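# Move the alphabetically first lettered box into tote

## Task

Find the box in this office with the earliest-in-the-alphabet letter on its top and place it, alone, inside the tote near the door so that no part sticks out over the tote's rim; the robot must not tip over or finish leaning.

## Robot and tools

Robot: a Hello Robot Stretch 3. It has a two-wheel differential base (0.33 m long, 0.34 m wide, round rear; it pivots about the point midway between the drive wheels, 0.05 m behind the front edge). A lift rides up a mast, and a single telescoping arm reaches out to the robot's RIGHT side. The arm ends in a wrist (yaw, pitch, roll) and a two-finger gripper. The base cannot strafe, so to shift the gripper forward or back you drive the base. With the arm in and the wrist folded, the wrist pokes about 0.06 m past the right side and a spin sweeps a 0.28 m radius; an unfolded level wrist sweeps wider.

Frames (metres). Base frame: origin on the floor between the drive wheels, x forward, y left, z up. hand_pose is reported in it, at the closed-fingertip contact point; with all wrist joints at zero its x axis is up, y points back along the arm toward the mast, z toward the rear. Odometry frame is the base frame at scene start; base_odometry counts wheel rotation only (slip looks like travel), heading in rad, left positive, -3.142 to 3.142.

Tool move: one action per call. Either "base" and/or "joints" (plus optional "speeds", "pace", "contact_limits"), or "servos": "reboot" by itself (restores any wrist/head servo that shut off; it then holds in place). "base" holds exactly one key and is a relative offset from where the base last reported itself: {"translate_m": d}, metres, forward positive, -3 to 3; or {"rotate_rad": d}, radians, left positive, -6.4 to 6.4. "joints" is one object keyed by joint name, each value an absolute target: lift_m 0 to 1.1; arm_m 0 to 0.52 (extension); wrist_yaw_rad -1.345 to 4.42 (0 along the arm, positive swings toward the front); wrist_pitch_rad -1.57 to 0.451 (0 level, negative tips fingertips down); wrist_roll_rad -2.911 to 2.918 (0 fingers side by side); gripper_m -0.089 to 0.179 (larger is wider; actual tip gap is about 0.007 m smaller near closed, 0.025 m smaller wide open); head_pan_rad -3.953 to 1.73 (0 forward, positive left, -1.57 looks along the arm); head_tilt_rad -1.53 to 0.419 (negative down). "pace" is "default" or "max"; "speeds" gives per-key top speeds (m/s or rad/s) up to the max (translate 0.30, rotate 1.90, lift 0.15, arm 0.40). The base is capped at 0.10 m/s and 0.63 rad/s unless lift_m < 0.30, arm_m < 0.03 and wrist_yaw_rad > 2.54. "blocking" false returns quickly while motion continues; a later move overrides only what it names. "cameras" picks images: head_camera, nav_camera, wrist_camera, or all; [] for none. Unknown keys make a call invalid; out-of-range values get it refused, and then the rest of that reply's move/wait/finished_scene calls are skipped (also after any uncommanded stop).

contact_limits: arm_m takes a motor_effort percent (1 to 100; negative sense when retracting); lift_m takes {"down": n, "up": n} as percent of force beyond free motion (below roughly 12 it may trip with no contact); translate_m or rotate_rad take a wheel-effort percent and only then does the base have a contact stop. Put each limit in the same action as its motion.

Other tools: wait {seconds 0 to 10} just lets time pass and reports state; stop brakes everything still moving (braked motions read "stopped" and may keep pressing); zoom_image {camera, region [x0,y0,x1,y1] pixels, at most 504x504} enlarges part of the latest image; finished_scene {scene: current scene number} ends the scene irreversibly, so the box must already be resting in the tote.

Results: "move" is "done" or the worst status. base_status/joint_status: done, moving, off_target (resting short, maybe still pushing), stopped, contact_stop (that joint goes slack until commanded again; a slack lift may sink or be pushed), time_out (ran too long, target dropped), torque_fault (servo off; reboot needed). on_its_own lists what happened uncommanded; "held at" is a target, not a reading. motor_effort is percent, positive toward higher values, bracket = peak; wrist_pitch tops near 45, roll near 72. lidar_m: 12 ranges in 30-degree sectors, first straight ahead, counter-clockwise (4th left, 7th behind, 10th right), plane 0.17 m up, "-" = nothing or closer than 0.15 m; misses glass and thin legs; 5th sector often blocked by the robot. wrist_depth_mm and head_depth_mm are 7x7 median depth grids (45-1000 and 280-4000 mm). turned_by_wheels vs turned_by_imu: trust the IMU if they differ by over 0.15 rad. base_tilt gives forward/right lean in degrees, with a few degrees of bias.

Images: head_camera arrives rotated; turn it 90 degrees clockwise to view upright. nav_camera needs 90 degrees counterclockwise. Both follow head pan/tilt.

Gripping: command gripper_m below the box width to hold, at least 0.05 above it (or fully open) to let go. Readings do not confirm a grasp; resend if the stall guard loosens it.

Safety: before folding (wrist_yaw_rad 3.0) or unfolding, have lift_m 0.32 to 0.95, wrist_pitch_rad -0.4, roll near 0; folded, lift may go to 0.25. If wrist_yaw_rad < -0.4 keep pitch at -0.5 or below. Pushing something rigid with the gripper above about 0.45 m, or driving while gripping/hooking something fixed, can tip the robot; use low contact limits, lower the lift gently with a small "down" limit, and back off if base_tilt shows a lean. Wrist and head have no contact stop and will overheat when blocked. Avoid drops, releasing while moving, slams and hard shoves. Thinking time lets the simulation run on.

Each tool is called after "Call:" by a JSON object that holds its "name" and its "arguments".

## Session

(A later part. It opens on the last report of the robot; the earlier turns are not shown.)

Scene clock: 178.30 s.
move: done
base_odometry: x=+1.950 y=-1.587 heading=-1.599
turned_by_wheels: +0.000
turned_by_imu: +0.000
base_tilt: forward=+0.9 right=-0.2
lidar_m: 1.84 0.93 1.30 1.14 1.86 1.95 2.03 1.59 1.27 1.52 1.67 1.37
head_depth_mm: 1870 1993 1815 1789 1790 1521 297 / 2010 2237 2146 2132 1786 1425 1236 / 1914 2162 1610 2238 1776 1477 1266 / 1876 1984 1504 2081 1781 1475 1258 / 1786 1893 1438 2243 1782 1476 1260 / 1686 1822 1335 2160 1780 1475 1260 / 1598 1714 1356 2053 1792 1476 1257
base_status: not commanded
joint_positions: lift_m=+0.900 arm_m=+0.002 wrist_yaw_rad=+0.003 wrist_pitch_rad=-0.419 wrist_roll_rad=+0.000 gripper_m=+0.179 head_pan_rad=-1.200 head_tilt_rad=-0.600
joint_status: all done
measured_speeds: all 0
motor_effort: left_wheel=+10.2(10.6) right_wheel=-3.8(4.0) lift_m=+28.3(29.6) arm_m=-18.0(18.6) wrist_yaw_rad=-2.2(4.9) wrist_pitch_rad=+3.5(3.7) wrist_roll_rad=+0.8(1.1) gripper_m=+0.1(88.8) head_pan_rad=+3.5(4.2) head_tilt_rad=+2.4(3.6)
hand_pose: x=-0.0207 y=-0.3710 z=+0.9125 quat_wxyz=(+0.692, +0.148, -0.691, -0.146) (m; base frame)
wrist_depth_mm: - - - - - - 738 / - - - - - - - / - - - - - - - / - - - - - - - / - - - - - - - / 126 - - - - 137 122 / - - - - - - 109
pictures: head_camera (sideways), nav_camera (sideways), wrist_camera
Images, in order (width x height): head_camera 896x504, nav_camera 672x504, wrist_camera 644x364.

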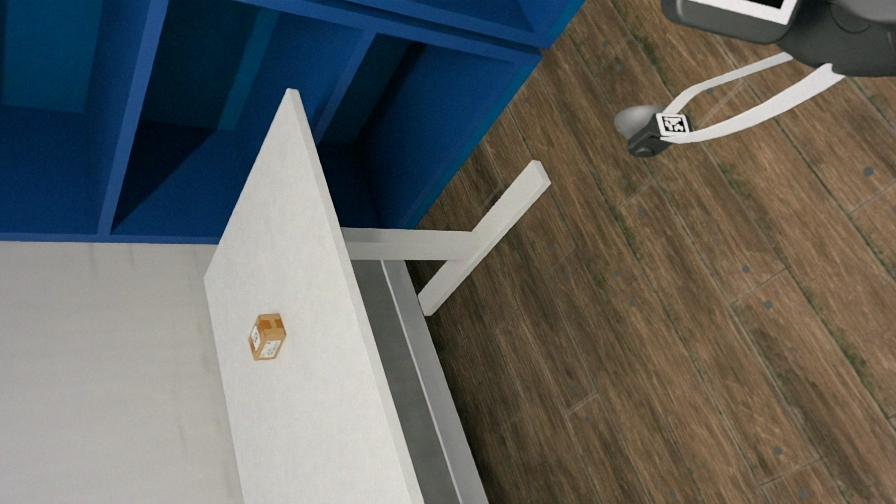

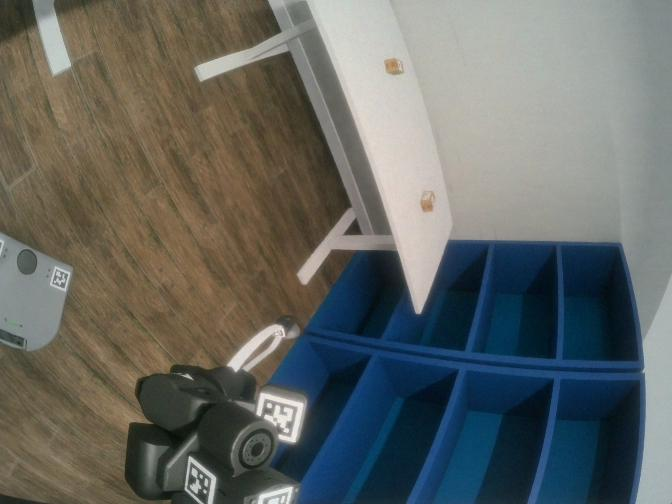

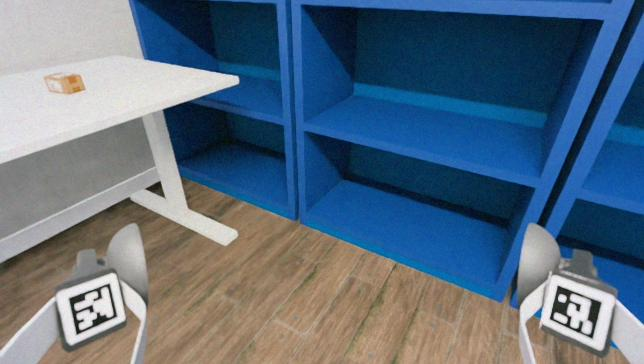

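Call:
{"name": "move", "arguments": {"joints": {"lift_m": 1.05, "head_pan_rad": -1.2, "head_tilt_rad": -0.5}, "base": {"rotate_rad": 2.652}, "cameras": ["head_camera", "nav_camera"]}}

Call:
{"name": "move", "arguments": {"base": {"translate_m": 0.634}, "cameras": ["head_camera"]}}

Call:
{"name": "move", "arguments": {"base": {"rotate_rad": -0.112}, "joints": {"head_pan_rad": -1.57, "head_tilt_rad": -0.6}}}

Scene clock: 197.73 s.
move: done
base_odometry: x=+1.950 y=-1.587 heading=+1.053
turned_by_wheels: +2.651
turned_by_imu: +2.645
base_tilt: forward=+1.1 right=-0.2
lidar_m: 1.95 2.03 1.59 1.27 1.79 1.67 1.37 1.82 0.93 1.30 1.14 1.87
head_depth_mm: 1082 1152 1084 722 560 1566 1351 / 1124 1221 1080 720 570 1611 1355 / 1170 1261 1073 716 1672 1628 1360 / 1226 1328 1069 714 1772 1608 1343 / 1278 1392 1061 714 1864 1598 1338 / 1336 1468 1064 746 1788 1507 1341 / 1414 1553 1051 782 1944 1581 1328
base_status: done
joint_positions: lift_m=+1.050 arm_m=+0.002 wrist_yaw_rad=+0.003 wrist_pitch_rad=-0.419 wrist_roll_rad=+0.000 gripper_m=+0.179 head_pan_rad=-1.200 head_tilt_rad=-0.498
joint_status: all done
measured_speeds: all 0
motor_effort: left_wheel=-10.8(14.1) right_wheel=+11.0(14.9) lift_m=+29.8(32.5) arm_m=-20.1(20.8) wrist_yaw_rad=-1.6(2.3) wrist_pitch_rad=+3.4(3.6) wrist_roll_rad=+0.8(1.1) gripper_m=-0.3(1.4) head_pan_rad=+2.1(4.5) head_tilt_rad=+0.0(4.9)
hand_pose: x=-0.0209 y=-0.3710 z=+1.0625 quat_wxyz=(+0.692, +0.148, -0.691, -0.146) (m; base frame)
wrist_depth_mm: - - - - - - - / - - - - - - - / - - - - - - - / 414 413 414 416 - 423 399 / 349 352 352 352 350 365 354 / - - - - - 329 122 / - - - - - - 109
pictures: head_camera (sideways), nav_camera (sideways)
Images, in order (width x height): head_camera 896x504, nav_camera 672x504.

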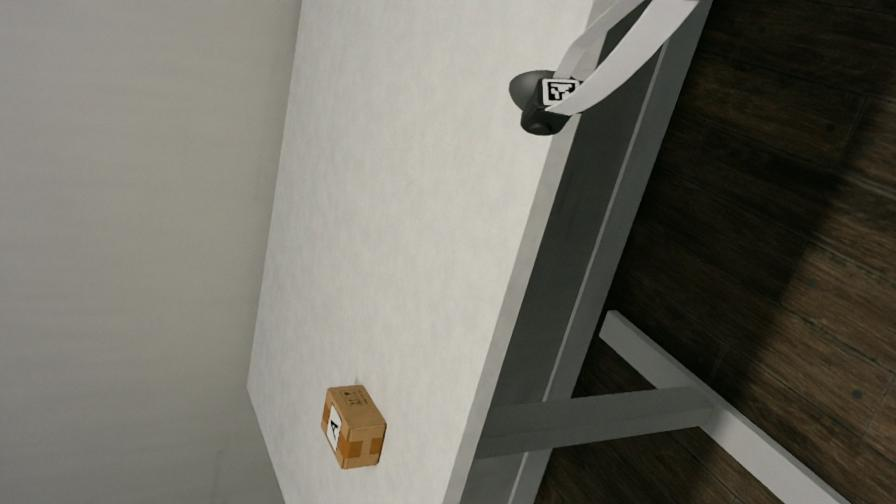

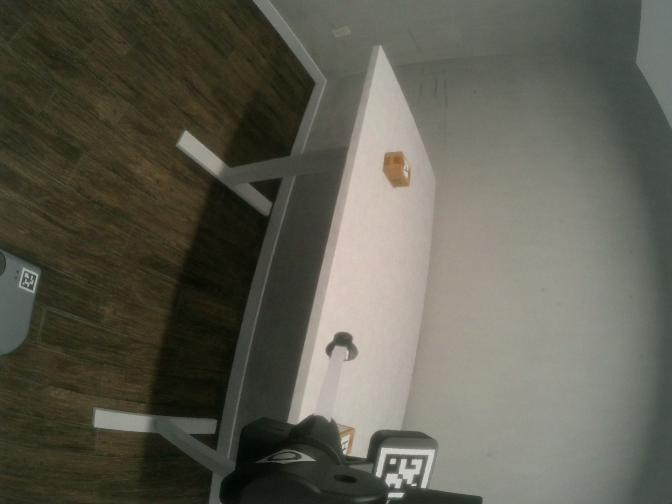

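Scene clock: 205.20 s.
move: done
base_odometry: x=+2.264 y=-1.036 heading=+1.052
turned_by_wheels: +0.000
turned_by_imu: +0.000
base_tilt: forward=+1.0 right=-0.2
lidar_m: 1.33 1.38 1.31 1.33 1.53 1.92 1.99 1.35 1.35 0.87 1.36 1.37
head_depth_mm: 1088 1171 1075 721 583 1567 1347 / 1129 1213 1072 720 582 1210 1315 / 1177 1273 1367 714 1680 1595 1300 / 1225 1324 1457 715 1785 1611 1343 / 1290 1401 1549 1675 1862 1594 1340 / 1350 1484 1629 1809 1920 1588 1334 / 1426 1545 1725 1920 1969 1581 1324
base_status: done
joint_positions: lift_m=+1.050 arm_m=+0.002 wrist_yaw_rad=+0.003 wrist_pitch_rad=-0.419 wrist_roll_rad=+0.000 gripper_m=+0.179 head_pan_rad=-1.200 head_tilt_rad=-0.500
joint_status: not commanded
measured_speeds: all 0
motor_effort: left_wheel=+0.9(12.5) right_wheel=+10.8(14.3) lift_m=+28.9(30.3) arm_m=-19.3(20.6) wrist_yaw_rad=-1.6(2.1) wrist_pitch_rad=+3.4(3.8) wrist_roll_rad=+0.9(1.1) gripper_m=+0.5(1.4) head_pan_rad=+2.2(3.7) head_tilt_rad=-2.3(3.9)
hand_pose: x=-0.0209 y=-0.3710 z=+1.0625 quat_wxyz=(+0.692, +0.148, -0.691, -0.146) (m; base frame)
wrist_depth_mm: - - - - - - - / - - - - - - - / - - - 483 - - - / - 415 415 415 425 419 407 / 379 362 355 348 354 368 353 / 125 - - - - 137 122 / - - - - - - 109
pictures: head_camera (sideways)
Images, in order (width x height): head_camera 896x504.

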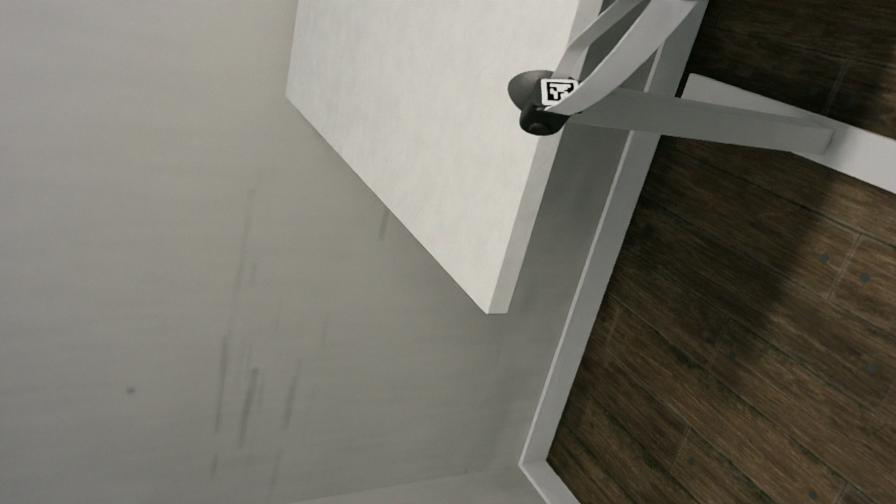

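Scene clock: 206.27 s.
move: done
base_odometry: x=+2.264 y=-1.036 heading=+0.941
turned_by_wheels: -0.111
turned_by_imu: -0.111
base_tilt: forward=+1.0 right=-0.1
lidar_m: 1.33 1.34 1.72 1.31 1.74 1.92 1.99 1.35 1.37 0.88 0.86 1.42
head_depth_mm: 1114 1207 - - - - - / 1125 1196 - - - - - / 1119 1182 - - - - - / 1110 1188 776 597 1688 1472 1256 / 1108 1167 812 589 1675 1428 1262 / 1109 1165 808 619 1632 1433 1251 / 1107 1179 805 619 1687 1454 1263
base_status: done
joint_positions: lift_m=+1.050 arm_m=+0.002 wrist_yaw_rad=+0.003 wrist_pitch_rad=-0.419 wrist_roll_rad=+0.000 gripper_m=+0.179 head_pan_rad=-1.572 head_tilt_rad=-0.601
joint_status: all done
measured_speeds: all 0
motor_effort: left_wheel=+11.1(14.9) right_wheel=-10.2(11.1) lift_m=+28.7(29.2) arm_m=-19.6(19.9) wrist_yaw_rad=-1.6(2.2) wrist_pitch_rad=+3.2(3.6) wrist_roll_rad=+0.8(1.0) gripper_m=+0.2(1.1) head_pan_rad=-2.2(4.3) head_tilt_rad=-2.9(5.1)
hand_pose: x=-0.0210 y=-0.3710 z=+1.0625 quat_wxyz=(+0.692, +0.148, -0.691, -0.146) (m; base frame)
wrist_depth_mm: - - - - - - - / - - - - - - - / - - - 451 - - - / 460 417 415 419 417 419 402 / 350 353 353 356 363 368 386 / 125 - - - - 135 122 / - - - - - - 109
pictures: head_camera (sideways), nav_camera (sideways), wrist_camera
Images, in order (width x height): head_camera 896x504, nav_camera 672x504, wrist_camera 644x364.

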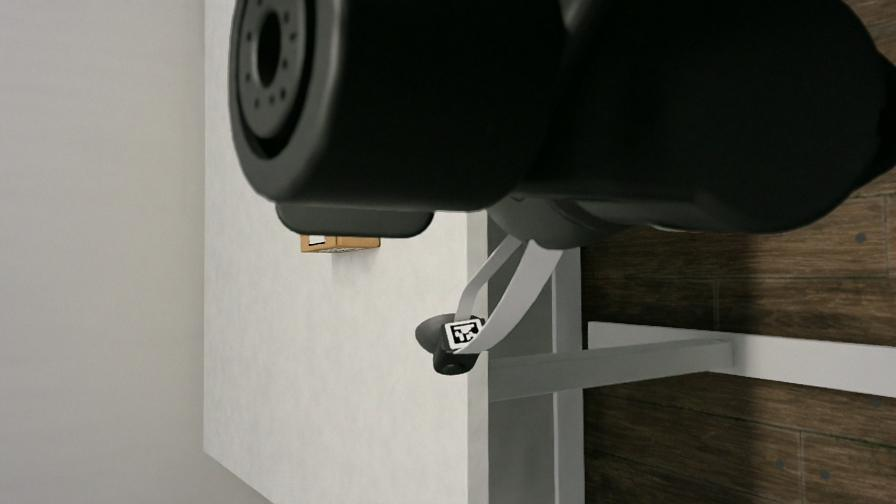

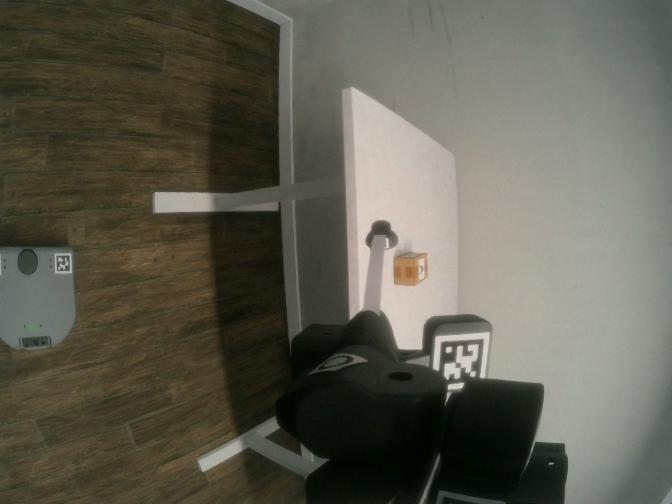

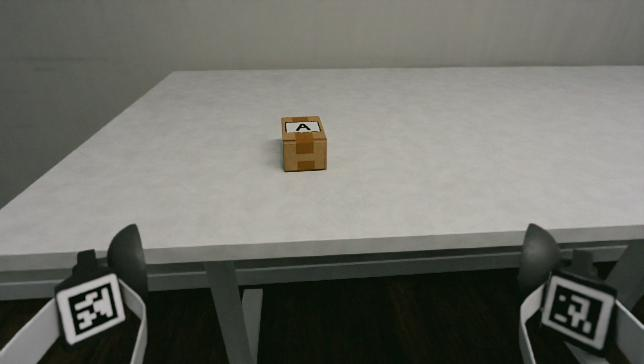

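Call:
{"name": "move", "arguments": {"base": {"translate_m": 0.026}, "joints": {"lift_m": 1.01, "arm_m": 0.1}, "cameras": ["head_camera", "wrist_camera"]}}

Scene clock: 224.47 s.
move: done
base_odometry: x=+2.279 y=-1.015 heading=+0.941
turned_by_wheels: +0.000
turned_by_imu: +0.001
base_tilt: forward=+1.1 right=+0.0
lidar_m: 1.30 1.32 1.68 1.30 1.74 1.95 2.02 1.37 1.39 0.86 0.86 1.39
head_depth_mm: 1123 1204 - - - 1475 1264 / 1115 1176 - - - 1486 1265 / 1112 1182 - - - 1475 1266 / 1121 1175 812 599 1697 1472 1262 / 1106 1171 809 585 1667 1379 1245 / 1104 1167 806 620 1676 1467 1262 / 1105 1200 808 618 1667 1482 1254
base_status: done
joint_positions: lift_m=+1.010 arm_m=+0.100 wrist_yaw_rad=+0.003 wrist_pitch_rad=-0.419 wrist_roll_rad=+0.000 gripper_m=+0.179 head_pan_rad=-1.572 head_tilt_rad=-0.601
joint_status: all done
measured_speeds: all 0
motor_effort: left_wheel=+9.1(14.1) right_wheel=-0.7(6.2) lift_m=+22.5(24.2) arm_m=+21.1(23.4) wrist_yaw_rad=-1.6(2.0) wrist_pitch_rad=+3.0(3.5) wrist_roll_rad=+0.8(1.1) gripper_m=-0.6(1.1) head_pan_rad=+2.2(2.2) head_tilt_rad=-0.7(2.1)
hand_pose: x=-0.0210 y=-0.4693 z=+1.0225 quat_wxyz=(+0.692, +0.148, -0.691, -0.146) (m; base frame)
wrist_depth_mm: - - - - - - - / - - - - - - - / - - - 344 - - - / 362 361 363 346 366 365 366 / 289 302 294 292 292 306 293 / 116 235 243 252 252 253 123 / - - - - - - 109
pictures: head_camera (sideways), wrist_camera
Images, in order (width x height): head_camera 896x504, wrist_camera 644x364.

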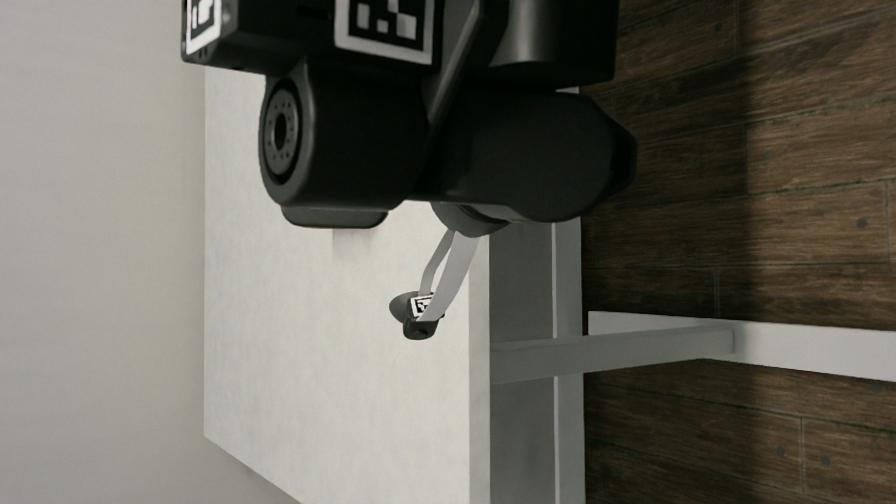

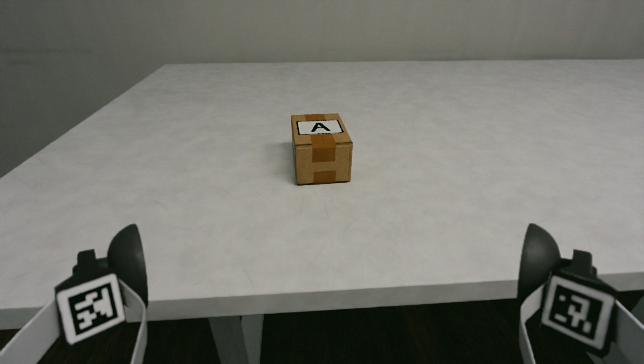

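Call:
{"name": "move", "arguments": {"base": {"translate_m": 0.005}, "joints": {"arm_m": 0.2}, "cameras": ["wrist_camera"]}}

Scene clock: 271.13 s.
move: done
base_odometry: x=+2.282 y=-1.011 heading=+0.941
turned_by_wheels: +0.000
turned_by_imu: +0.001
base_tilt: forward=+0.9 right=-0.1
lidar_m: 1.29 1.32 1.68 1.30 1.74 1.95 2.03 1.38 1.40 0.86 0.86 1.39
head_depth_mm: 1116 - - 590 1726 1486 1265 / 1123 1188 289 580 1701 1483 1258 / 1120 1177 302 379 1715 1465 1268 / 1112 1170 818 622 1706 1479 1262 / 1111 1167 813 621 1624 1412 1250 / 1107 1164 809 621 1678 1471 1254 / 1103 1202 810 618 1697 1469 1251
base_status: done
joint_positions: lift_m=+1.010 arm_m=+0.200 wrist_yaw_rad=+0.003 wrist_pitch_rad=-0.419 wrist_roll_rad=+0.000 gripper_m=+0.179 head_pan_rad=-1.570 head_tilt_rad=-0.601
joint_status: all done
measured_speeds: all 0
motor_effort: left_wheel=+8.1(11.5) right_wheel=+2.8(6.2) lift_m=+29.8(29.8) arm_m=+20.5(23.6) wrist_yaw_rad=-1.4(2.0) wrist_pitch_rad=+3.0(3.6) wrist_roll_rad=+0.8(1.0) gripper_m=-0.3(1.2) head_pan_rad=+1.8(3.9) head_tilt_rad=+1.8(3.6)
hand_pose: x=-0.0210 y=-0.5693 z=+1.0225 quat_wxyz=(+0.692, +0.148, -0.691, -0.146) (m; base frame)
wrist_depth_mm: - - - - - - - / - - - - - - - / - - - - - - - / 360 361 361 274 366 364 368 / 289 302 292 270 291 305 292 / 116 227 241 243 241 237 122 / 195 202 208 208 207 203 107
pictures: wrist_camera
Images, in order (width x height): wrist_camera 644x364.

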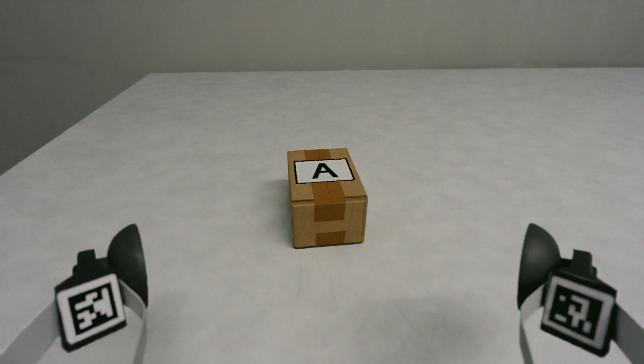

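Call:
{"name": "move", "arguments": {"joints": {"arm_m": 0.33}, "cameras": ["wrist_camera", "head_camera"]}}

Scene clock: 287.20 s.
move: done
base_odometry: x=+2.282 y=-1.011 heading=+0.941
turned_by_wheels: +0.000
turned_by_imu: +0.001
base_tilt: forward=+1.0 right=-0.1
lidar_m: 1.29 1.31 1.68 1.30 1.75 1.95 2.03 1.37 1.39 0.86 0.86 1.38
head_depth_mm: 1098 378 745 627 1722 1477 1278 / 1080 379 707 626 1699 1482 1260 / 1114 399 424 625 1701 1475 1256 / 1107 1179 755 623 1701 1490 1270 / 1109 1176 815 622 1643 1393 1246 / 1108 1175 809 620 1687 1470 1250 / 1100 1198 810 618 1676 1467 1261
base_status: not commanded
joint_positions: lift_m=+1.010 arm_m=+0.330 wrist_yaw_rad=+0.003 wrist_pitch_rad=-0.419 wrist_roll_rad=+0.000 gripper_m=+0.179 head_pan_rad=-1.570 head_tilt_rad=-0.600
joint_status: all done
measured_speeds: all 0
motor_effort: left_wheel=+8.1(8.6) right_wheel=+3.0(3.5) lift_m=+28.5(30.5) arm_m=+20.1(23.8) wrist_yaw_rad=-1.6(2.1) wrist_pitch_rad=+3.1(3.6) wrist_roll_rad=+0.8(1.2) gripper_m=+0.2(1.4) head_pan_rad=+3.9(4.1) head_tilt_rad=+1.9(3.1)
hand_pose: x=-0.0210 y=-0.6993 z=+1.0225 quat_wxyz=(+0.692, +0.148, -0.691, -0.146) (m; base frame)
wrist_depth_mm: - - - - - - - / - - - - - - - / - - - - - - - / 359 360 363 361 364 364 362 / 287 302 289 291 290 303 294 / 116 226 241 180 243 234 123 / 194 201 208 154 202 208 107
pictures: head_camera (sideways), wrist_camera
Images, in order (width x height): head_camera 896x504, wrist_camera 644x364.

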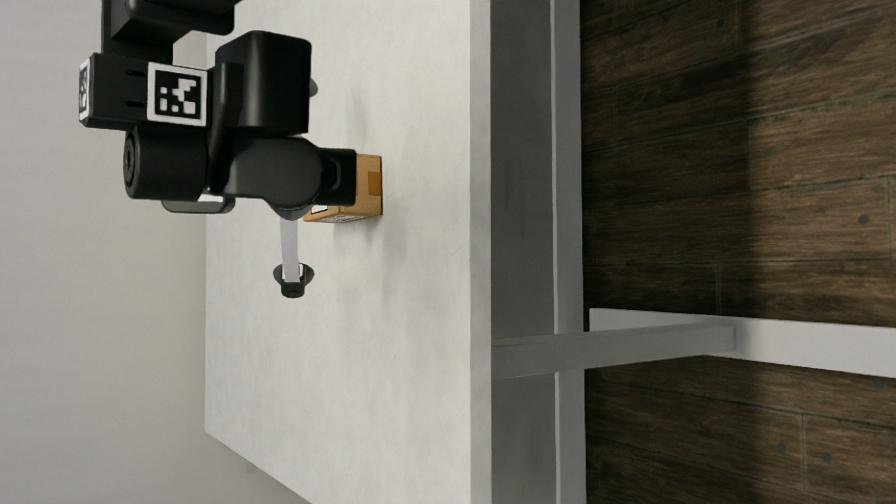

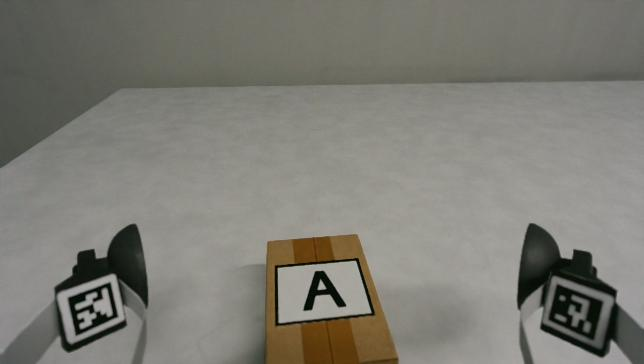

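Call:
{"name": "move", "arguments": {"joints": {"lift_m": 0.9}, "speeds": {"lift_m": 0.03}, "contact_limits": {"lift_m": {"down": 12}}, "cameras": ["wrist_camera", "head_camera"]}}

Scene clock: 300.27 s.
move: contact_stop
base_odometry: x=+2.282 y=-1.011 heading=+0.941
turned_by_wheels: +0.000
turned_by_imu: +0.001
base_tilt: forward=+1.0 right=-0.2
lidar_m: 1.29 1.31 1.68 1.30 1.74 1.95 2.03 1.37 1.40 0.86 0.86 1.39
head_depth_mm: 1120 1187 393 437 1720 1481 1262 / 1125 1190 430 583 1705 1473 1261 / 1117 1190 455 581 1697 1478 1258 / 1108 1182 818 625 1691 1473 1261 / 1110 1176 813 623 1646 1404 1233 / 1098 1173 814 622 1663 1466 1245 / 1105 1198 808 622 1693 1474 1265
base_status: not commanded
joint_positions: lift_m=+0.922 arm_m=+0.330 wrist_yaw_rad=+0.002 wrist_pitch_rad=-0.324 wrist_roll_rad=+0.011 gripper_m=+0.179 head_pan_rad=-1.570 head_tilt_rad=-0.600
joint_status: lift_m contact_stop (moved -0.088 of -0.110)
measured_speeds: translate_m=+0.000 rotate_rad=+0.000 lift_m=+0.005 arm_m=+0.000 wrist_yaw_rad=+0.000 wrist_pitch_rad=-0.024 wrist_roll_rad=+0.000 head_pan_rad=+0.000 head_tilt_rad=+0.000
on_its_own: lift_m is slack since a contact_stop (your +0.900 is given up); wrist_pitch_rad is at rest, and its effort (-14.1) is outside its rest range (-8 to +12)
motor_effort: left_wheel=+7.3(8.6) right_wheel=+2.0(3.7) lift_m=+21.1(24.0) arm_m=-6.0(9.5) wrist_yaw_rad=-0.8(2.2) wrist_pitch_rad=-14.1(19.9) wrist_roll_rad=-3.2(3.3) gripper_m=+0.6(1.5) head_pan_rad=+2.2(4.1) head_tilt_rad=+1.4(2.8)
contact_limits: lift_m down 12 (down: maximum 72; up: maximum 65)
hand_pose: x=-0.0211 y=-0.7102 z=+0.9561 quat_wxyz=(+0.694, +0.114, -0.701, -0.114) (m; base frame)
wrist_depth_mm: - - - - - - - / - - - - - - - / 363 359 357 359 357 354 351 / 269 267 250 154 264 264 263 / 203 202 183 117 193 200 210 / 116 138 151 103 109 155 122 / - 132 136 112 121 135 107
pictures: head_camera (sideways), wrist_camera
Images, in order (width x height): head_camera 896x504, wrist_camera 644x364.

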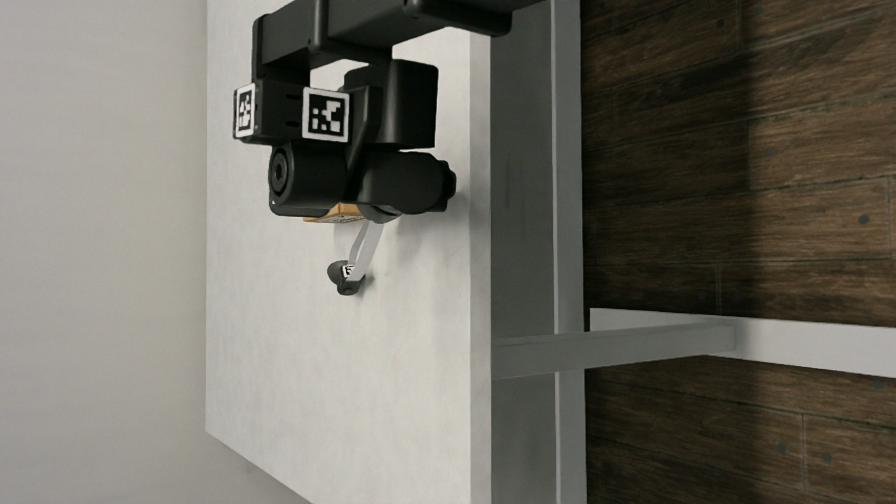

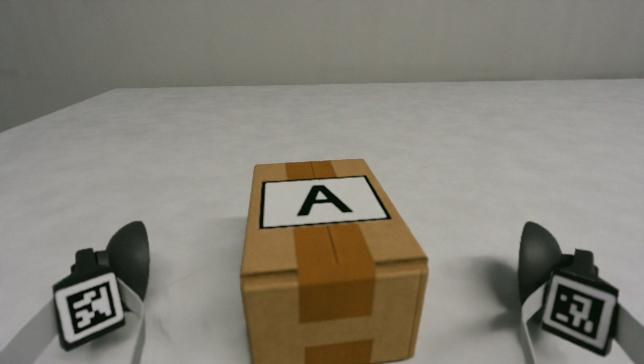

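Call:
{"name": "move", "arguments": {"joints": {"lift_m": 0.95}, "cameras": ["wrist_camera"]}}

Call:
{"name": "move", "arguments": {"joints": {"gripper_m": 0.03}, "cameras": ["wrist_camera"]}}

Scene clock: 306.30 s.
move: done
base_odometry: x=+2.282 y=-1.011 heading=+0.941
turned_by_wheels: +0.000
turned_by_imu: +0.001
base_tilt: forward=+1.0 right=-0.1
lidar_m: 1.29 1.31 1.68 1.30 1.74 1.95 2.03 1.37 1.40 0.86 0.86 1.39
head_depth_mm: 1121 1182 354 602 1701 1491 1273 / 1111 424 415 603 1719 1483 1268 / 1111 1173 442 586 1710 1490 1258 / 1109 1173 818 624 1710 1468 1263 / 1110 1175 816 622 1628 1398 1243 / 1103 1174 814 623 1695 1470 1263 / 1103 1197 808 619 1686 1468 1253
base_status: not commanded
joint_positions: lift_m=+0.950 arm_m=+0.330 wrist_yaw_rad=+0.003 wrist_pitch_rad=-0.414 wrist_roll_rad=+0.005 gripper_m=+0.179 head_pan_rad=-1.570 head_tilt_rad=-0.600
joint_status: all done
measured_speeds: all 0
motor_effort: left_wheel=+7.4(7.6) right_wheel=+1.6(2.5) lift_m=+29.6(30.6) arm_m=-19.1(21.0) wrist_yaw_rad=-1.6(2.6) wrist_pitch_rad=+1.9(10.5) wrist_roll_rad=-0.9(3.9) gripper_m=+0.0(1.1) head_pan_rad=+2.9(3.6) head_tilt_rad=+1.1(2.0)
hand_pose: x=-0.0208 y=-0.6999 z=+0.9636 quat_wxyz=(+0.691, +0.146, -0.693, -0.145) (m; base frame)
wrist_depth_mm: - - - - - - - / - - - - - - - / 342 341 343 340 341 339 343 / 254 253 241 160 253 254 256 / 202 202 196 129 196 203 203 / 116 158 169 114 120 163 118 / - 140 141 126 136 145 109
pictures: wrist_camera
Images, in order (width x height): wrist_camera 644x364.

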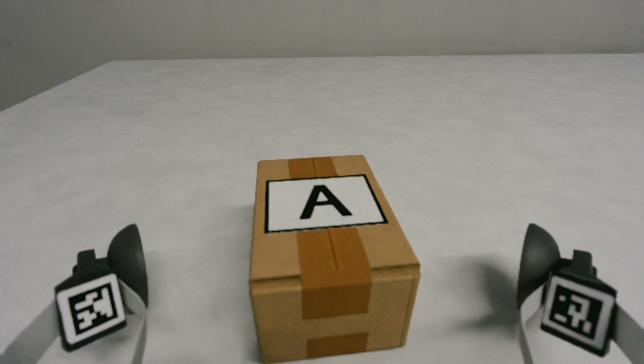

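Scene clock: 308.33 s.
move: done
base_odometry: x=+2.282 y=-1.011 heading=+0.941
turned_by_wheels: +0.000
turned_by_imu: +0.000
base_tilt: forward=+1.0 right=-0.1
lidar_m: 1.29 1.31 1.68 1.30 1.75 1.95 2.02 1.37 1.40 0.86 0.86 1.38
head_depth_mm: 1123 1175 354 603 1708 1476 1259 / 1113 424 416 604 1718 1466 1256 / 1119 1186 442 586 1714 1486 1259 / 1109 1181 817 625 1691 1476 1256 / 1115 1170 815 621 1633 1402 1240 / 1105 1174 813 621 1687 1465 1266 / 1115 1193 810 622 1688 1471 1258
base_status: not commanded
joint_positions: lift_m=+0.950 arm_m=+0.330 wrist_yaw_rad=+0.006 wrist_pitch_rad=-0.405 wrist_roll_rad=+0.005 gripper_m=+0.031 head_pan_rad=-1.570 head_tilt_rad=-0.600
joint_status: all done
measured_speeds: all 0
motor_effort: left_wheel=+7.3(7.6) right_wheel=+1.3(2.0) lift_m=+28.4(29.9) arm_m=-15.7(19.5) wrist_yaw_rad=-4.7(4.8) wrist_pitch_rad=+0.6(2.7) wrist_roll_rad=-0.8(1.2) gripper_m=-18.4(94.9) head_pan_rad=+2.1(3.1) head_tilt_rad=+0.5(2.2)
hand_pose: x=-0.0202 y=-0.7010 z=+0.9656 quat_wxyz=(+0.692, +0.144, -0.694, -0.141) (m; base frame)
wrist_depth_mm: - - - - - - - / - - - - - - - / 352 351 349 352 354 354 352 / 261 262 237 166 262 260 261 / 208 208 156 132 153 206 208 / 172 172 123 121 128 172 172 / 147 102 139 139 143 143 146
pictures: wrist_camera
Images, in order (width x height): wrist_camera 644x364.

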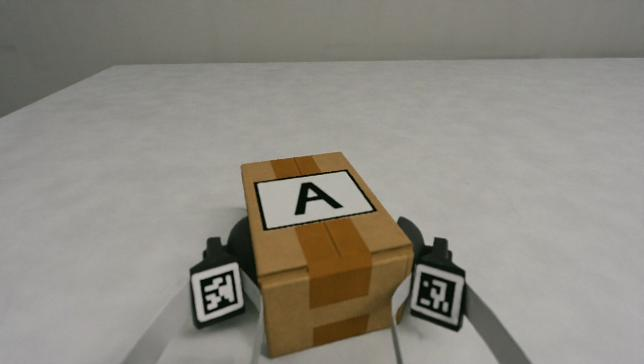

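Call:
{"name": "move", "arguments": {"joints": {"gripper_m": 0.0}, "cameras": []}}

Call:
{"name": "move", "arguments": {"joints": {"lift_m": 0.98}, "speeds": {"lift_m": 0.05}, "cameras": ["wrist_camera", "head_camera"]}}

Scene clock: 313.27 s.
move: done
base_odometry: x=+2.282 y=-1.011 heading=+0.941
turned_by_wheels: +0.000
turned_by_imu: +0.001
base_tilt: forward=+0.9 right=-0.1
lidar_m: 1.29 1.31 1.68 1.30 1.74 1.95 2.03 1.37 1.39 0.86 0.86 1.39
head_depth_mm: 1116 1185 354 605 1736 1475 1273 / 1118 424 416 601 1709 1488 1267 / 1111 1174 443 587 1707 1472 1261 / 1107 1175 814 624 1685 1484 1261 / 1105 1178 815 622 1628 1397 1245 / 1106 1167 810 620 1684 1471 1246 / 1097 1200 809 620 1683 1469 1262
base_status: not commanded
joint_positions: lift_m=+0.950 arm_m=+0.330 wrist_yaw_rad=+0.006 wrist_pitch_rad=-0.404 wrist_roll_rad=+0.005 gripper_m=+0.002 head_pan_rad=-1.570 head_tilt_rad=-0.600
joint_status: all done
measured_speeds: all 0
motor_effort: left_wheel=+7.6(7.6) right_wheel=+0.9(1.9) lift_m=+25.5(26.2) arm_m=-9.3(10.6) wrist_yaw_rad=-5.1(5.3) wrist_pitch_rad=+0.5(0.9) wrist_roll_rad=-0.8(1.1) gripper_m=-30.3(98.7) head_pan_rad=+1.5(3.2) head_tilt_rad=-0.1(1.1)
hand_pose: x=-0.0201 y=-0.7010 z=+0.9657 quat_wxyz=(+0.692, +0.144, -0.694, -0.140) (m; base frame)
wrist_depth_mm: - - - - - - - / - - - - - - - / 351 355 352 353 353 356 354 / 263 261 238 165 262 261 260 / 207 207 157 131 154 207 207 / 171 172 123 123 129 171 172 / 146 143 139 139 143 147 147
pictures: none
No camera images: "cameras" was empty.

Scene clock: 314.40 s.
move: done
base_odometry: x=+2.282 y=-1.011 heading=+0.941
turned_by_wheels: +0.000
turned_by_imu: +0.000
base_tilt: forward=+1.0 right=-0.1
lidar_m: 1.29 1.31 1.68 1.30 1.74 1.95 2.03 1.37 1.40 0.86 0.86 1.39
head_depth_mm: 1123 410 414 627 1708 1481 1265 / 1116 393 406 625 1703 1495 1263 / 1116 507 429 601 1729 1471 1259 / 1109 1172 777 623 1706 1470 1254 / 1110 1173 818 622 1642 1403 1244 / 1105 1170 813 621 1696 1467 1258 / 1098 1199 810 621 1685 1461 1254
base_status: not commanded
joint_positions: lift_m=+0.980 arm_m=+0.330 wrist_yaw_rad=+0.004 wrist_pitch_rad=-0.424 wrist_roll_rad=+0.004 gripper_m=+0.004 head_pan_rad=-1.570 head_tilt_rad=-0.600
joint_status: all done
measured_speeds: all 0
motor_effort: left_wheel=+7.4(7.6) right_wheel=+1.8(1.8) lift_m=+31.1(32.4) arm_m=-7.8(9.2) wrist_yaw_rad=-3.1(5.0) wrist_pitch_rad=+4.1(4.5) wrist_roll_rad=-0.7(0.9) gripper_m=-14.9(30.4) head_pan_rad=+1.8(2.6) head_tilt_rad=+0.0(1.5)
hand_pose: x=-0.0207 y=-0.6986 z=+0.9913 quat_wxyz=(+0.690, +0.150, -0.692, -0.148) (m; base frame)
wrist_depth_mm: - - - - - - - / - - - - - - - / 376 375 381 377 377 379 376 / 302 304 288 166 303 302 303 / 244 245 158 132 154 243 243 / 202 210 123 122 128 205 203 / 173 108 169 138 169 174 174
pictures: head_camera (sideways), wrist_camera
Images, in order (width x height): head_camera 896x504, wrist_camera 644x364.

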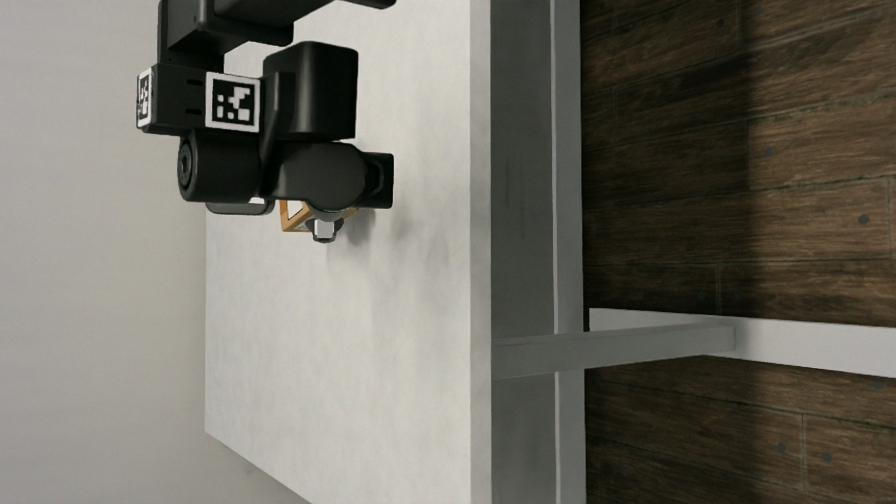

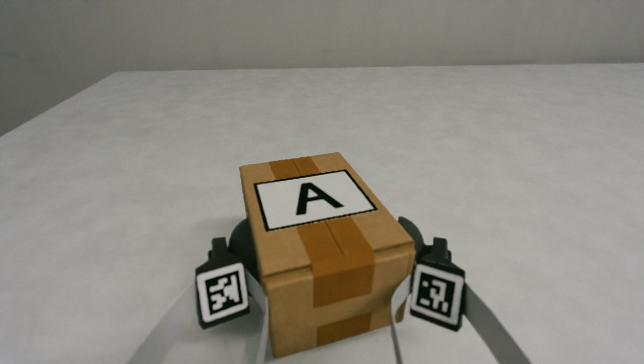

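Call:
{"name": "move", "arguments": {"joints": {"lift_m": 1.04, "arm_m": 0.0, "head_pan_rad": -1.3}, "speeds": {"arm_m": 0.25}, "cameras": ["wrist_camera", "nav_camera"]}}

Scene clock: 325.87 s.
move: done
base_odometry: x=+2.282 y=-1.011 heading=+0.941
turned_by_wheels: +0.000
turned_by_imu: +0.001
base_tilt: forward=+1.0 right=-0.1
lidar_m: 1.29 1.32 1.68 1.30 1.75 1.95 2.03 1.37 1.39 0.86 0.86 1.38
head_depth_mm: 1063 1144 822 376 354 - - / 1090 1172 819 604 1657 1484 1276 / 1117 1176 818 624 1649 1443 1274 / 1142 1234 813 650 1723 1445 1244 / 1165 1287 856 645 1761 1483 1253 / 1191 1322 1470 1660 1782 1483 1258 / 1233 1364 1529 1758 1789 1476 1265
base_status: not commanded
joint_positions: lift_m=+1.040 arm_m=+0.002 wrist_yaw_rad=+0.004 wrist_pitch_rad=-0.425 wrist_roll_rad=+0.004 gripper_m=+0.004 head_pan_rad=-1.295 head_tilt_rad=-0.600
joint_status: all done
joint sent to its limit — arm_m, lower limit.
measured_speeds: all 0
motor_effort: left_wheel=+7.5(7.6) right_wheel=+1.3(1.9) lift_m=+26.4(33.7) arm_m=-19.4(22.6) wrist_yaw_rad=-2.6(3.1) wrist_pitch_rad=+4.6(4.8) wrist_roll_rad=-0.6(0.8) gripper_m=-14.7(15.7) head_pan_rad=-2.3(4.5) head_tilt_rad=+0.2(1.9)
hand_pose: x=-0.0207 y=-0.3702 z=+1.0510 quat_wxyz=(+0.690, +0.150, -0.692, -0.149) (m; base frame)
wrist_depth_mm: - - - - - - - / - - - - - - - / - - - - - - - / - 396 176 166 400 397 397 / 332 335 156 131 162 364 - / - - 122 122 128 - - / - - - 139 - - -
pictures: nav_camera (sideways), wrist_camera
Images, in order (width x height): nav_camera 672x504, wrist_camera 644x364.

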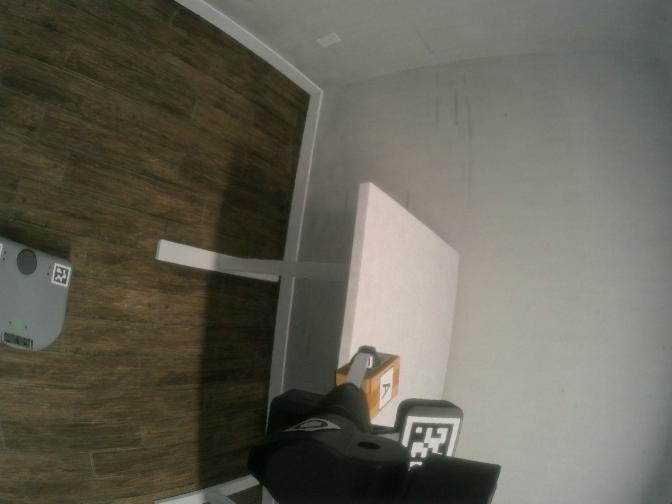

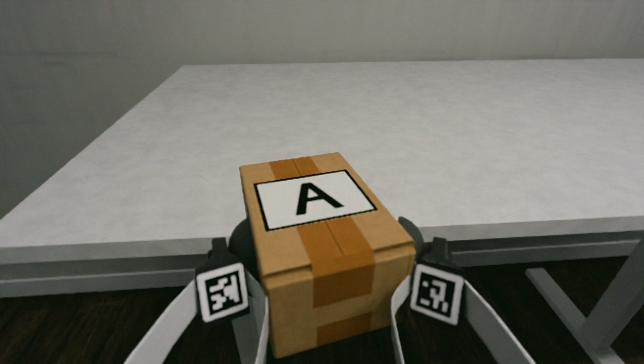

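Call:
{"name": "move", "arguments": {"base": {"rotate_rad": 1.037}, "joints": {"lift_m": 0.5, "head_pan_rad": 0.0, "head_tilt_rad": -0.5}, "pace": "max", "cameras": ["wrist_camera"]}}

Call:
{"name": "move", "arguments": {"joints": {"wrist_yaw_rad": 2.6}, "cameras": ["nav_camera", "wrist_camera"]}}

Scene clock: 341.83 s.
move: done
base_odometry: x=+2.282 y=-1.011 heading=+1.978
turned_by_wheels: +1.037
turned_by_imu: +1.034
base_tilt: forward=+0.8 right=-0.1
lidar_m: 1.65 1.30 1.38 1.95 2.03 1.37 1.38 0.86 0.86 1.40 1.29 1.31
head_depth_mm: 1431 1502 1596 1696 1813 1606 1342 / 1574 1675 1794 1926 1939 1613 1331 / 1786 1901 2072 2205 1994 1601 1341 / 2050 2201 2387 2522 1987 1599 1330 / 2333 2573 2845 2630 1990 1595 1342 / 2775 3168 3370 2648 1991 1591 1343 / 3019 3259 3365 1475 1682 1584 1323
base_status: done
joint_positions: lift_m=+0.500 arm_m=+0.002 wrist_yaw_rad=+0.003 wrist_pitch_rad=-0.426 wrist_roll_rad=+0.004 gripper_m=+0.004 head_pan_rad=+0.001 head_tilt_rad=-0.500
joint_status: all done
measured_speeds: all 0
motor_effort: left_wheel=-9.2(14.8) right_wheel=+10.0(14.4) lift_m=+22.3(24.1) arm_m=-14.8(15.0) wrist_yaw_rad=-1.7(2.6) wrist_pitch_rad=+4.7(4.9) wrist_roll_rad=-0.7(0.8) gripper_m=-14.2(15.7) head_pan_rad=-3.0(4.7) head_tilt_rad=+2.1(4.9)
hand_pose: x=-0.0209 y=-0.3702 z=+0.5109 quat_wxyz=(+0.690, +0.150, -0.692, -0.149) (m; base frame)
wrist_depth_mm: - - - - - - - / - - - - - - - / - - - - - - - / - - - 167 - - - / 926 924 148 132 163 929 876 / 778 789 123 122 128 778 765 / 668 108 635 139 646 660 681
pictures: wrist_camera
Images, in order (width x height): wrist_camera 644x364.

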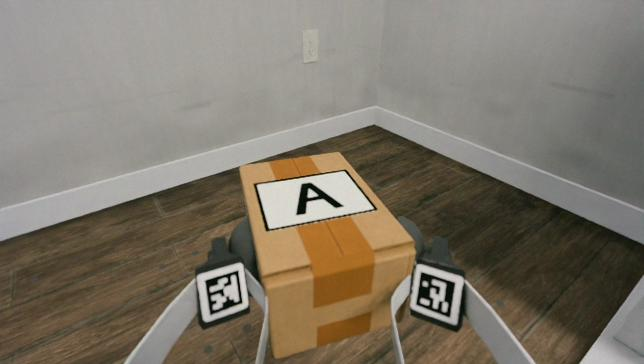

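Scene clock: 344.10 s.
move: done
base_odometry: x=+2.282 y=-1.011 heading=+1.978
turned_by_wheels: +0.000
turned_by_imu: +0.000
base_tilt: forward=+0.9 right=-0.1
lidar_m: 1.65 1.30 1.38 1.95 2.03 1.38 1.38 0.86 0.86 1.40 1.29 1.31
head_depth_mm: 1436 1521 1597 1697 1810 1614 1352 / 1573 1668 1800 1921 1950 1598 1358 / 1763 1915 2050 2207 2003 1607 1353 / 2074 2210 2363 2535 2013 1590 1336 / 2340 2525 2783 2609 1983 1598 1343 / 2800 3125 3339 2610 1985 1586 1329 / 3040 3229 3373 1484 1690 1592 1325
base_status: not commanded
joint_positions: lift_m=+0.500 arm_m=+0.002 wrist_yaw_rad=+2.597 wrist_pitch_rad=-0.426 wrist_roll_rad=+0.004 gripper_m=+0.004 head_pan_rad=+0.000 head_tilt_rad=-0.500
joint_status: all done
measured_speeds: all 0
motor_effort: left_wheel=-9.2(9.3) right_wheel=+10.1(10.8) lift_m=+25.4(25.4) arm_m=-18.6(18.6) wrist_yaw_rad=+3.1(7.2) wrist_pitch_rad=+4.3(4.8) wrist_roll_rad=-0.7(0.9) gripper_m=-14.6(15.8) head_pan_rad=-3.5(4.1) head_tilt_rad=+2.4(4.0)
hand_pose: x=+0.0945 y=+0.0443 z=+0.5109 quat_wxyz=(+0.330, +0.707, -0.042, +0.624) (m; base frame)
wrist_depth_mm: - - - - - - - / - - - - - - - / - - - - - - - / - - - 166 - - - / 929 910 148 131 163 906 905 / 780 801 123 122 128 767 772 / 219 108 621 139 652 649 653
pictures: nav_camera (sideways), wrist_camera
Images, in order (width x height): nav_camera 672x504, wrist_camera 644x364.

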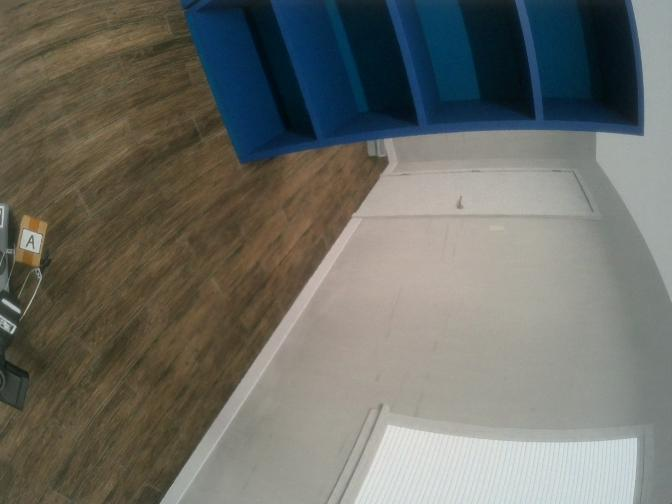

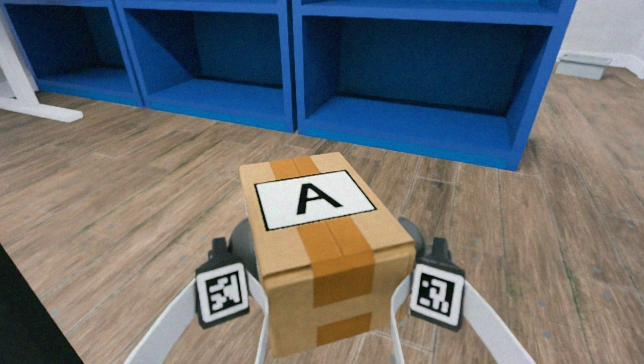

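Call:
{"name": "move", "arguments": {"joints": {"lift_m": 0.285}, "pace": "max", "cameras": []}}

Call:
{"name": "move", "arguments": {"base": {"translate_m": 1.324}, "pace": "max", "cameras": []}}

Call:
{"name": "move", "arguments": {"base": {"rotate_rad": 0.574}, "pace": "max", "cameras": ["head_camera", "nav_camera"]}}

Scene clock: 349.60 s.
move: done
base_odometry: x=+2.282 y=-1.011 heading=+1.978
turned_by_wheels: +0.000
turned_by_imu: +0.001
base_tilt: forward=+0.9 right=+0.0
lidar_m: 1.65 1.30 1.37 1.95 2.02 1.37 1.38 0.86 0.86 1.40 1.29 1.31
head_depth_mm: 1425 1488 1589 1704 1797 1610 1348 / 1582 1676 1789 1938 1923 1595 1331 / 1770 1894 2030 2211 1990 1599 1341 / 2028 2189 2415 2463 1975 1598 1333 / 2321 2468 2854 2645 2018 1582 1333 / 2725 3096 3378 2632 1978 1604 1334 / 3035 3262 3427 1469 1704 1589 1336
base_status: not commanded
joint_positions: lift_m=+0.285 arm_m=+0.002 wrist_yaw_rad=+2.597 wrist_pitch_rad=-0.426 wrist_roll_rad=+0.004 gripper_m=+0.004 head_pan_rad=+0.000 head_tilt_rad=-0.500
joint_status: all done
measured_speeds: all 0
motor_effort: left_wheel=-9.0(9.3) right_wheel=+10.3(10.8) lift_m=+22.8(26.6) arm_m=-18.4(20.6) wrist_yaw_rad=+3.3(3.5) wrist_pitch_rad=+4.4(5.1) wrist_roll_rad=-0.6(1.0) gripper_m=-14.4(15.7) head_pan_rad=-3.5(4.4) head_tilt_rad=+2.9(3.8)
hand_pose: x=+0.0944 y=+0.0443 z=+0.2959 quat_wxyz=(+0.330, +0.707, -0.042, +0.624) (m; base frame)
wrist_depth_mm: - - - - - - - / - - - - - - - / - - - - - - - / 759 772 704 166 762 749 758 / 622 611 152 131 162 613 609 / 514 530 123 122 127 515 505 / 227 108 277 138 435 438 436
pictures: none
No camera images: "cameras" was empty.

Scene clock: 355.40 s.
move: done
base_odometry: x=+1.758 y=+0.205 heading=+1.978
turned_by_wheels: +0.000
turned_by_imu: +0.000
base_tilt: forward=+0.9 right=-0.1
lidar_m: 0.65 1.30 0.74 0.50 1.40 3.08 2.55 2.00 0.83 0.55 0.51 0.51
head_depth_mm: 535 565 596 638 677 729 785 / 593 628 670 722 778 845 920 / 667 714 768 828 905 992 1110 / 757 820 891 986 1085 1229 1281 / 876 968 1072 1202 1362 1503 1340 / 1036 1130 1273 1475 1752 1601 1335 / 1249 1449 1688 2062 1979 1601 1339
base_status: done
joint_positions: lift_m=+0.285 arm_m=+0.002 wrist_yaw_rad=+2.598 wrist_pitch_rad=-0.426 wrist_roll_rad=+0.004 gripper_m=+0.004 head_pan_rad=+0.000 head_tilt_rad=-0.500
joint_status: not commanded
measured_speeds: all 0
motor_effort: left_wheel=+2.2(11.9) right_wheel=+4.5(20.8) lift_m=+29.4(31.5) arm_m=-13.6(18.6) wrist_yaw_rad=+2.5(3.2) wrist_pitch_rad=+4.6(5.0) wrist_roll_rad=-0.8(0.8) gripper_m=-14.6(15.5) head_pan_rad=-2.5(4.3) head_tilt_rad=+1.6(3.3)
hand_pose: x=+0.0943 y=+0.0444 z=+0.2959 quat_wxyz=(+0.330, +0.707, -0.042, +0.624) (m; base frame)
wrist_depth_mm: 431 - - - - - - / 449 - - - - - - / 457 - 919 - - - - / 483 - 701 166 759 774 771 / 574 577 152 131 162 617 600 / 520 536 123 122 128 517 507 / 226 109 277 137 429 440 441
pictures: none
No camera images: "cameras" was empty.

Scene clock: 356.77 s.
move: done
base_odometry: x=+1.758 y=+0.205 heading=+2.551
turned_by_wheels: +0.574
turned_by_imu: +0.572
base_tilt: forward=+0.9 right=-0.2
lidar_m: 1.49 0.70 0.50 1.34 3.31 2.02 2.01 0.78 0.54 0.51 0.52 0.67
head_depth_mm: 1527 1492 1483 1467 1472 1488 1322 / 2049 2200 2258 2169 1926 1610 1345 / 2057 2241 2478 2608 2012 1601 1342 / 2066 2253 2425 2551 1990 1603 1340 / 2045 2237 2420 2578 1974 1602 1333 / 2053 2220 2439 2562 1989 1586 1335 / 2066 2213 2412 2603 1996 1587 1329
base_status: done
joint_positions: lift_m=+0.285 arm_m=+0.002 wrist_yaw_rad=+2.598 wrist_pitch_rad=-0.426 wrist_roll_rad=+0.004 gripper_m=+0.004 head_pan_rad=+0.000 head_tilt_rad=-0.500
joint_status: not commanded
measured_speeds: all 0
motor_effort: left_wheel=-6.9(15.5) right_wheel=+7.8(16.8) lift_m=+27.5(29.6) arm_m=-14.6(14.6) wrist_yaw_rad=+2.5(3.1) wrist_pitch_rad=+4.4(5.1) wrist_roll_rad=-0.7(0.8) gripper_m=-14.9(15.7) head_pan_rad=-2.3(4.0) head_tilt_rad=+1.8(2.2)
hand_pose: x=+0.0943 y=+0.0444 z=+0.2959 quat_wxyz=(+0.330, +0.707, -0.042, +0.624) (m; base frame)
wrist_depth_mm: - - 500 - - - - / - - - - - - - / - - 792 - 950 - - / 763 771 696 166 764 771 746 / 627 621 152 132 163 620 605 / 515 533 123 122 127 513 516 / 228 108 278 138 432 441 439
pictures: head_camera (sideways), nav_camera (sideways)
Images, in order (width x height): head_camera 896x504, nav_camera 672x504.

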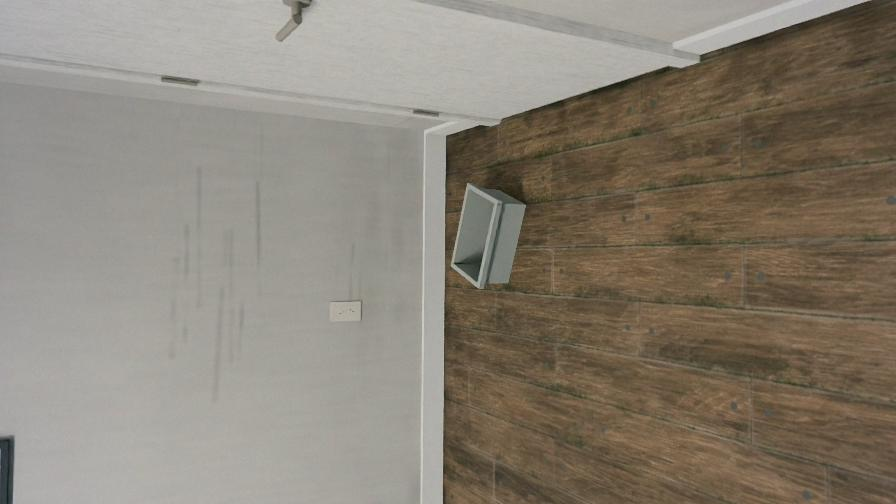

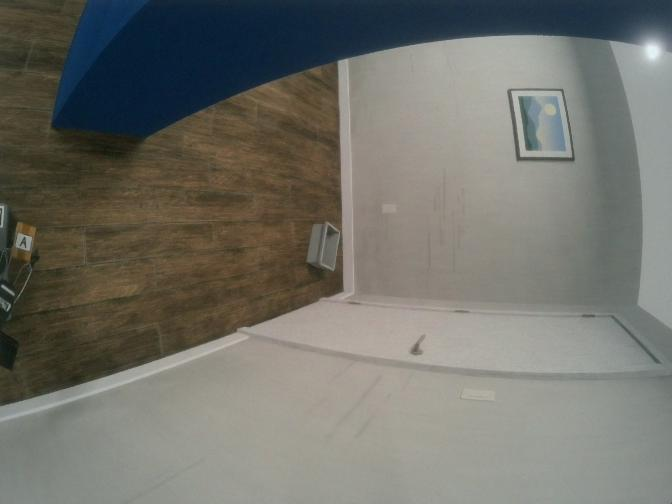

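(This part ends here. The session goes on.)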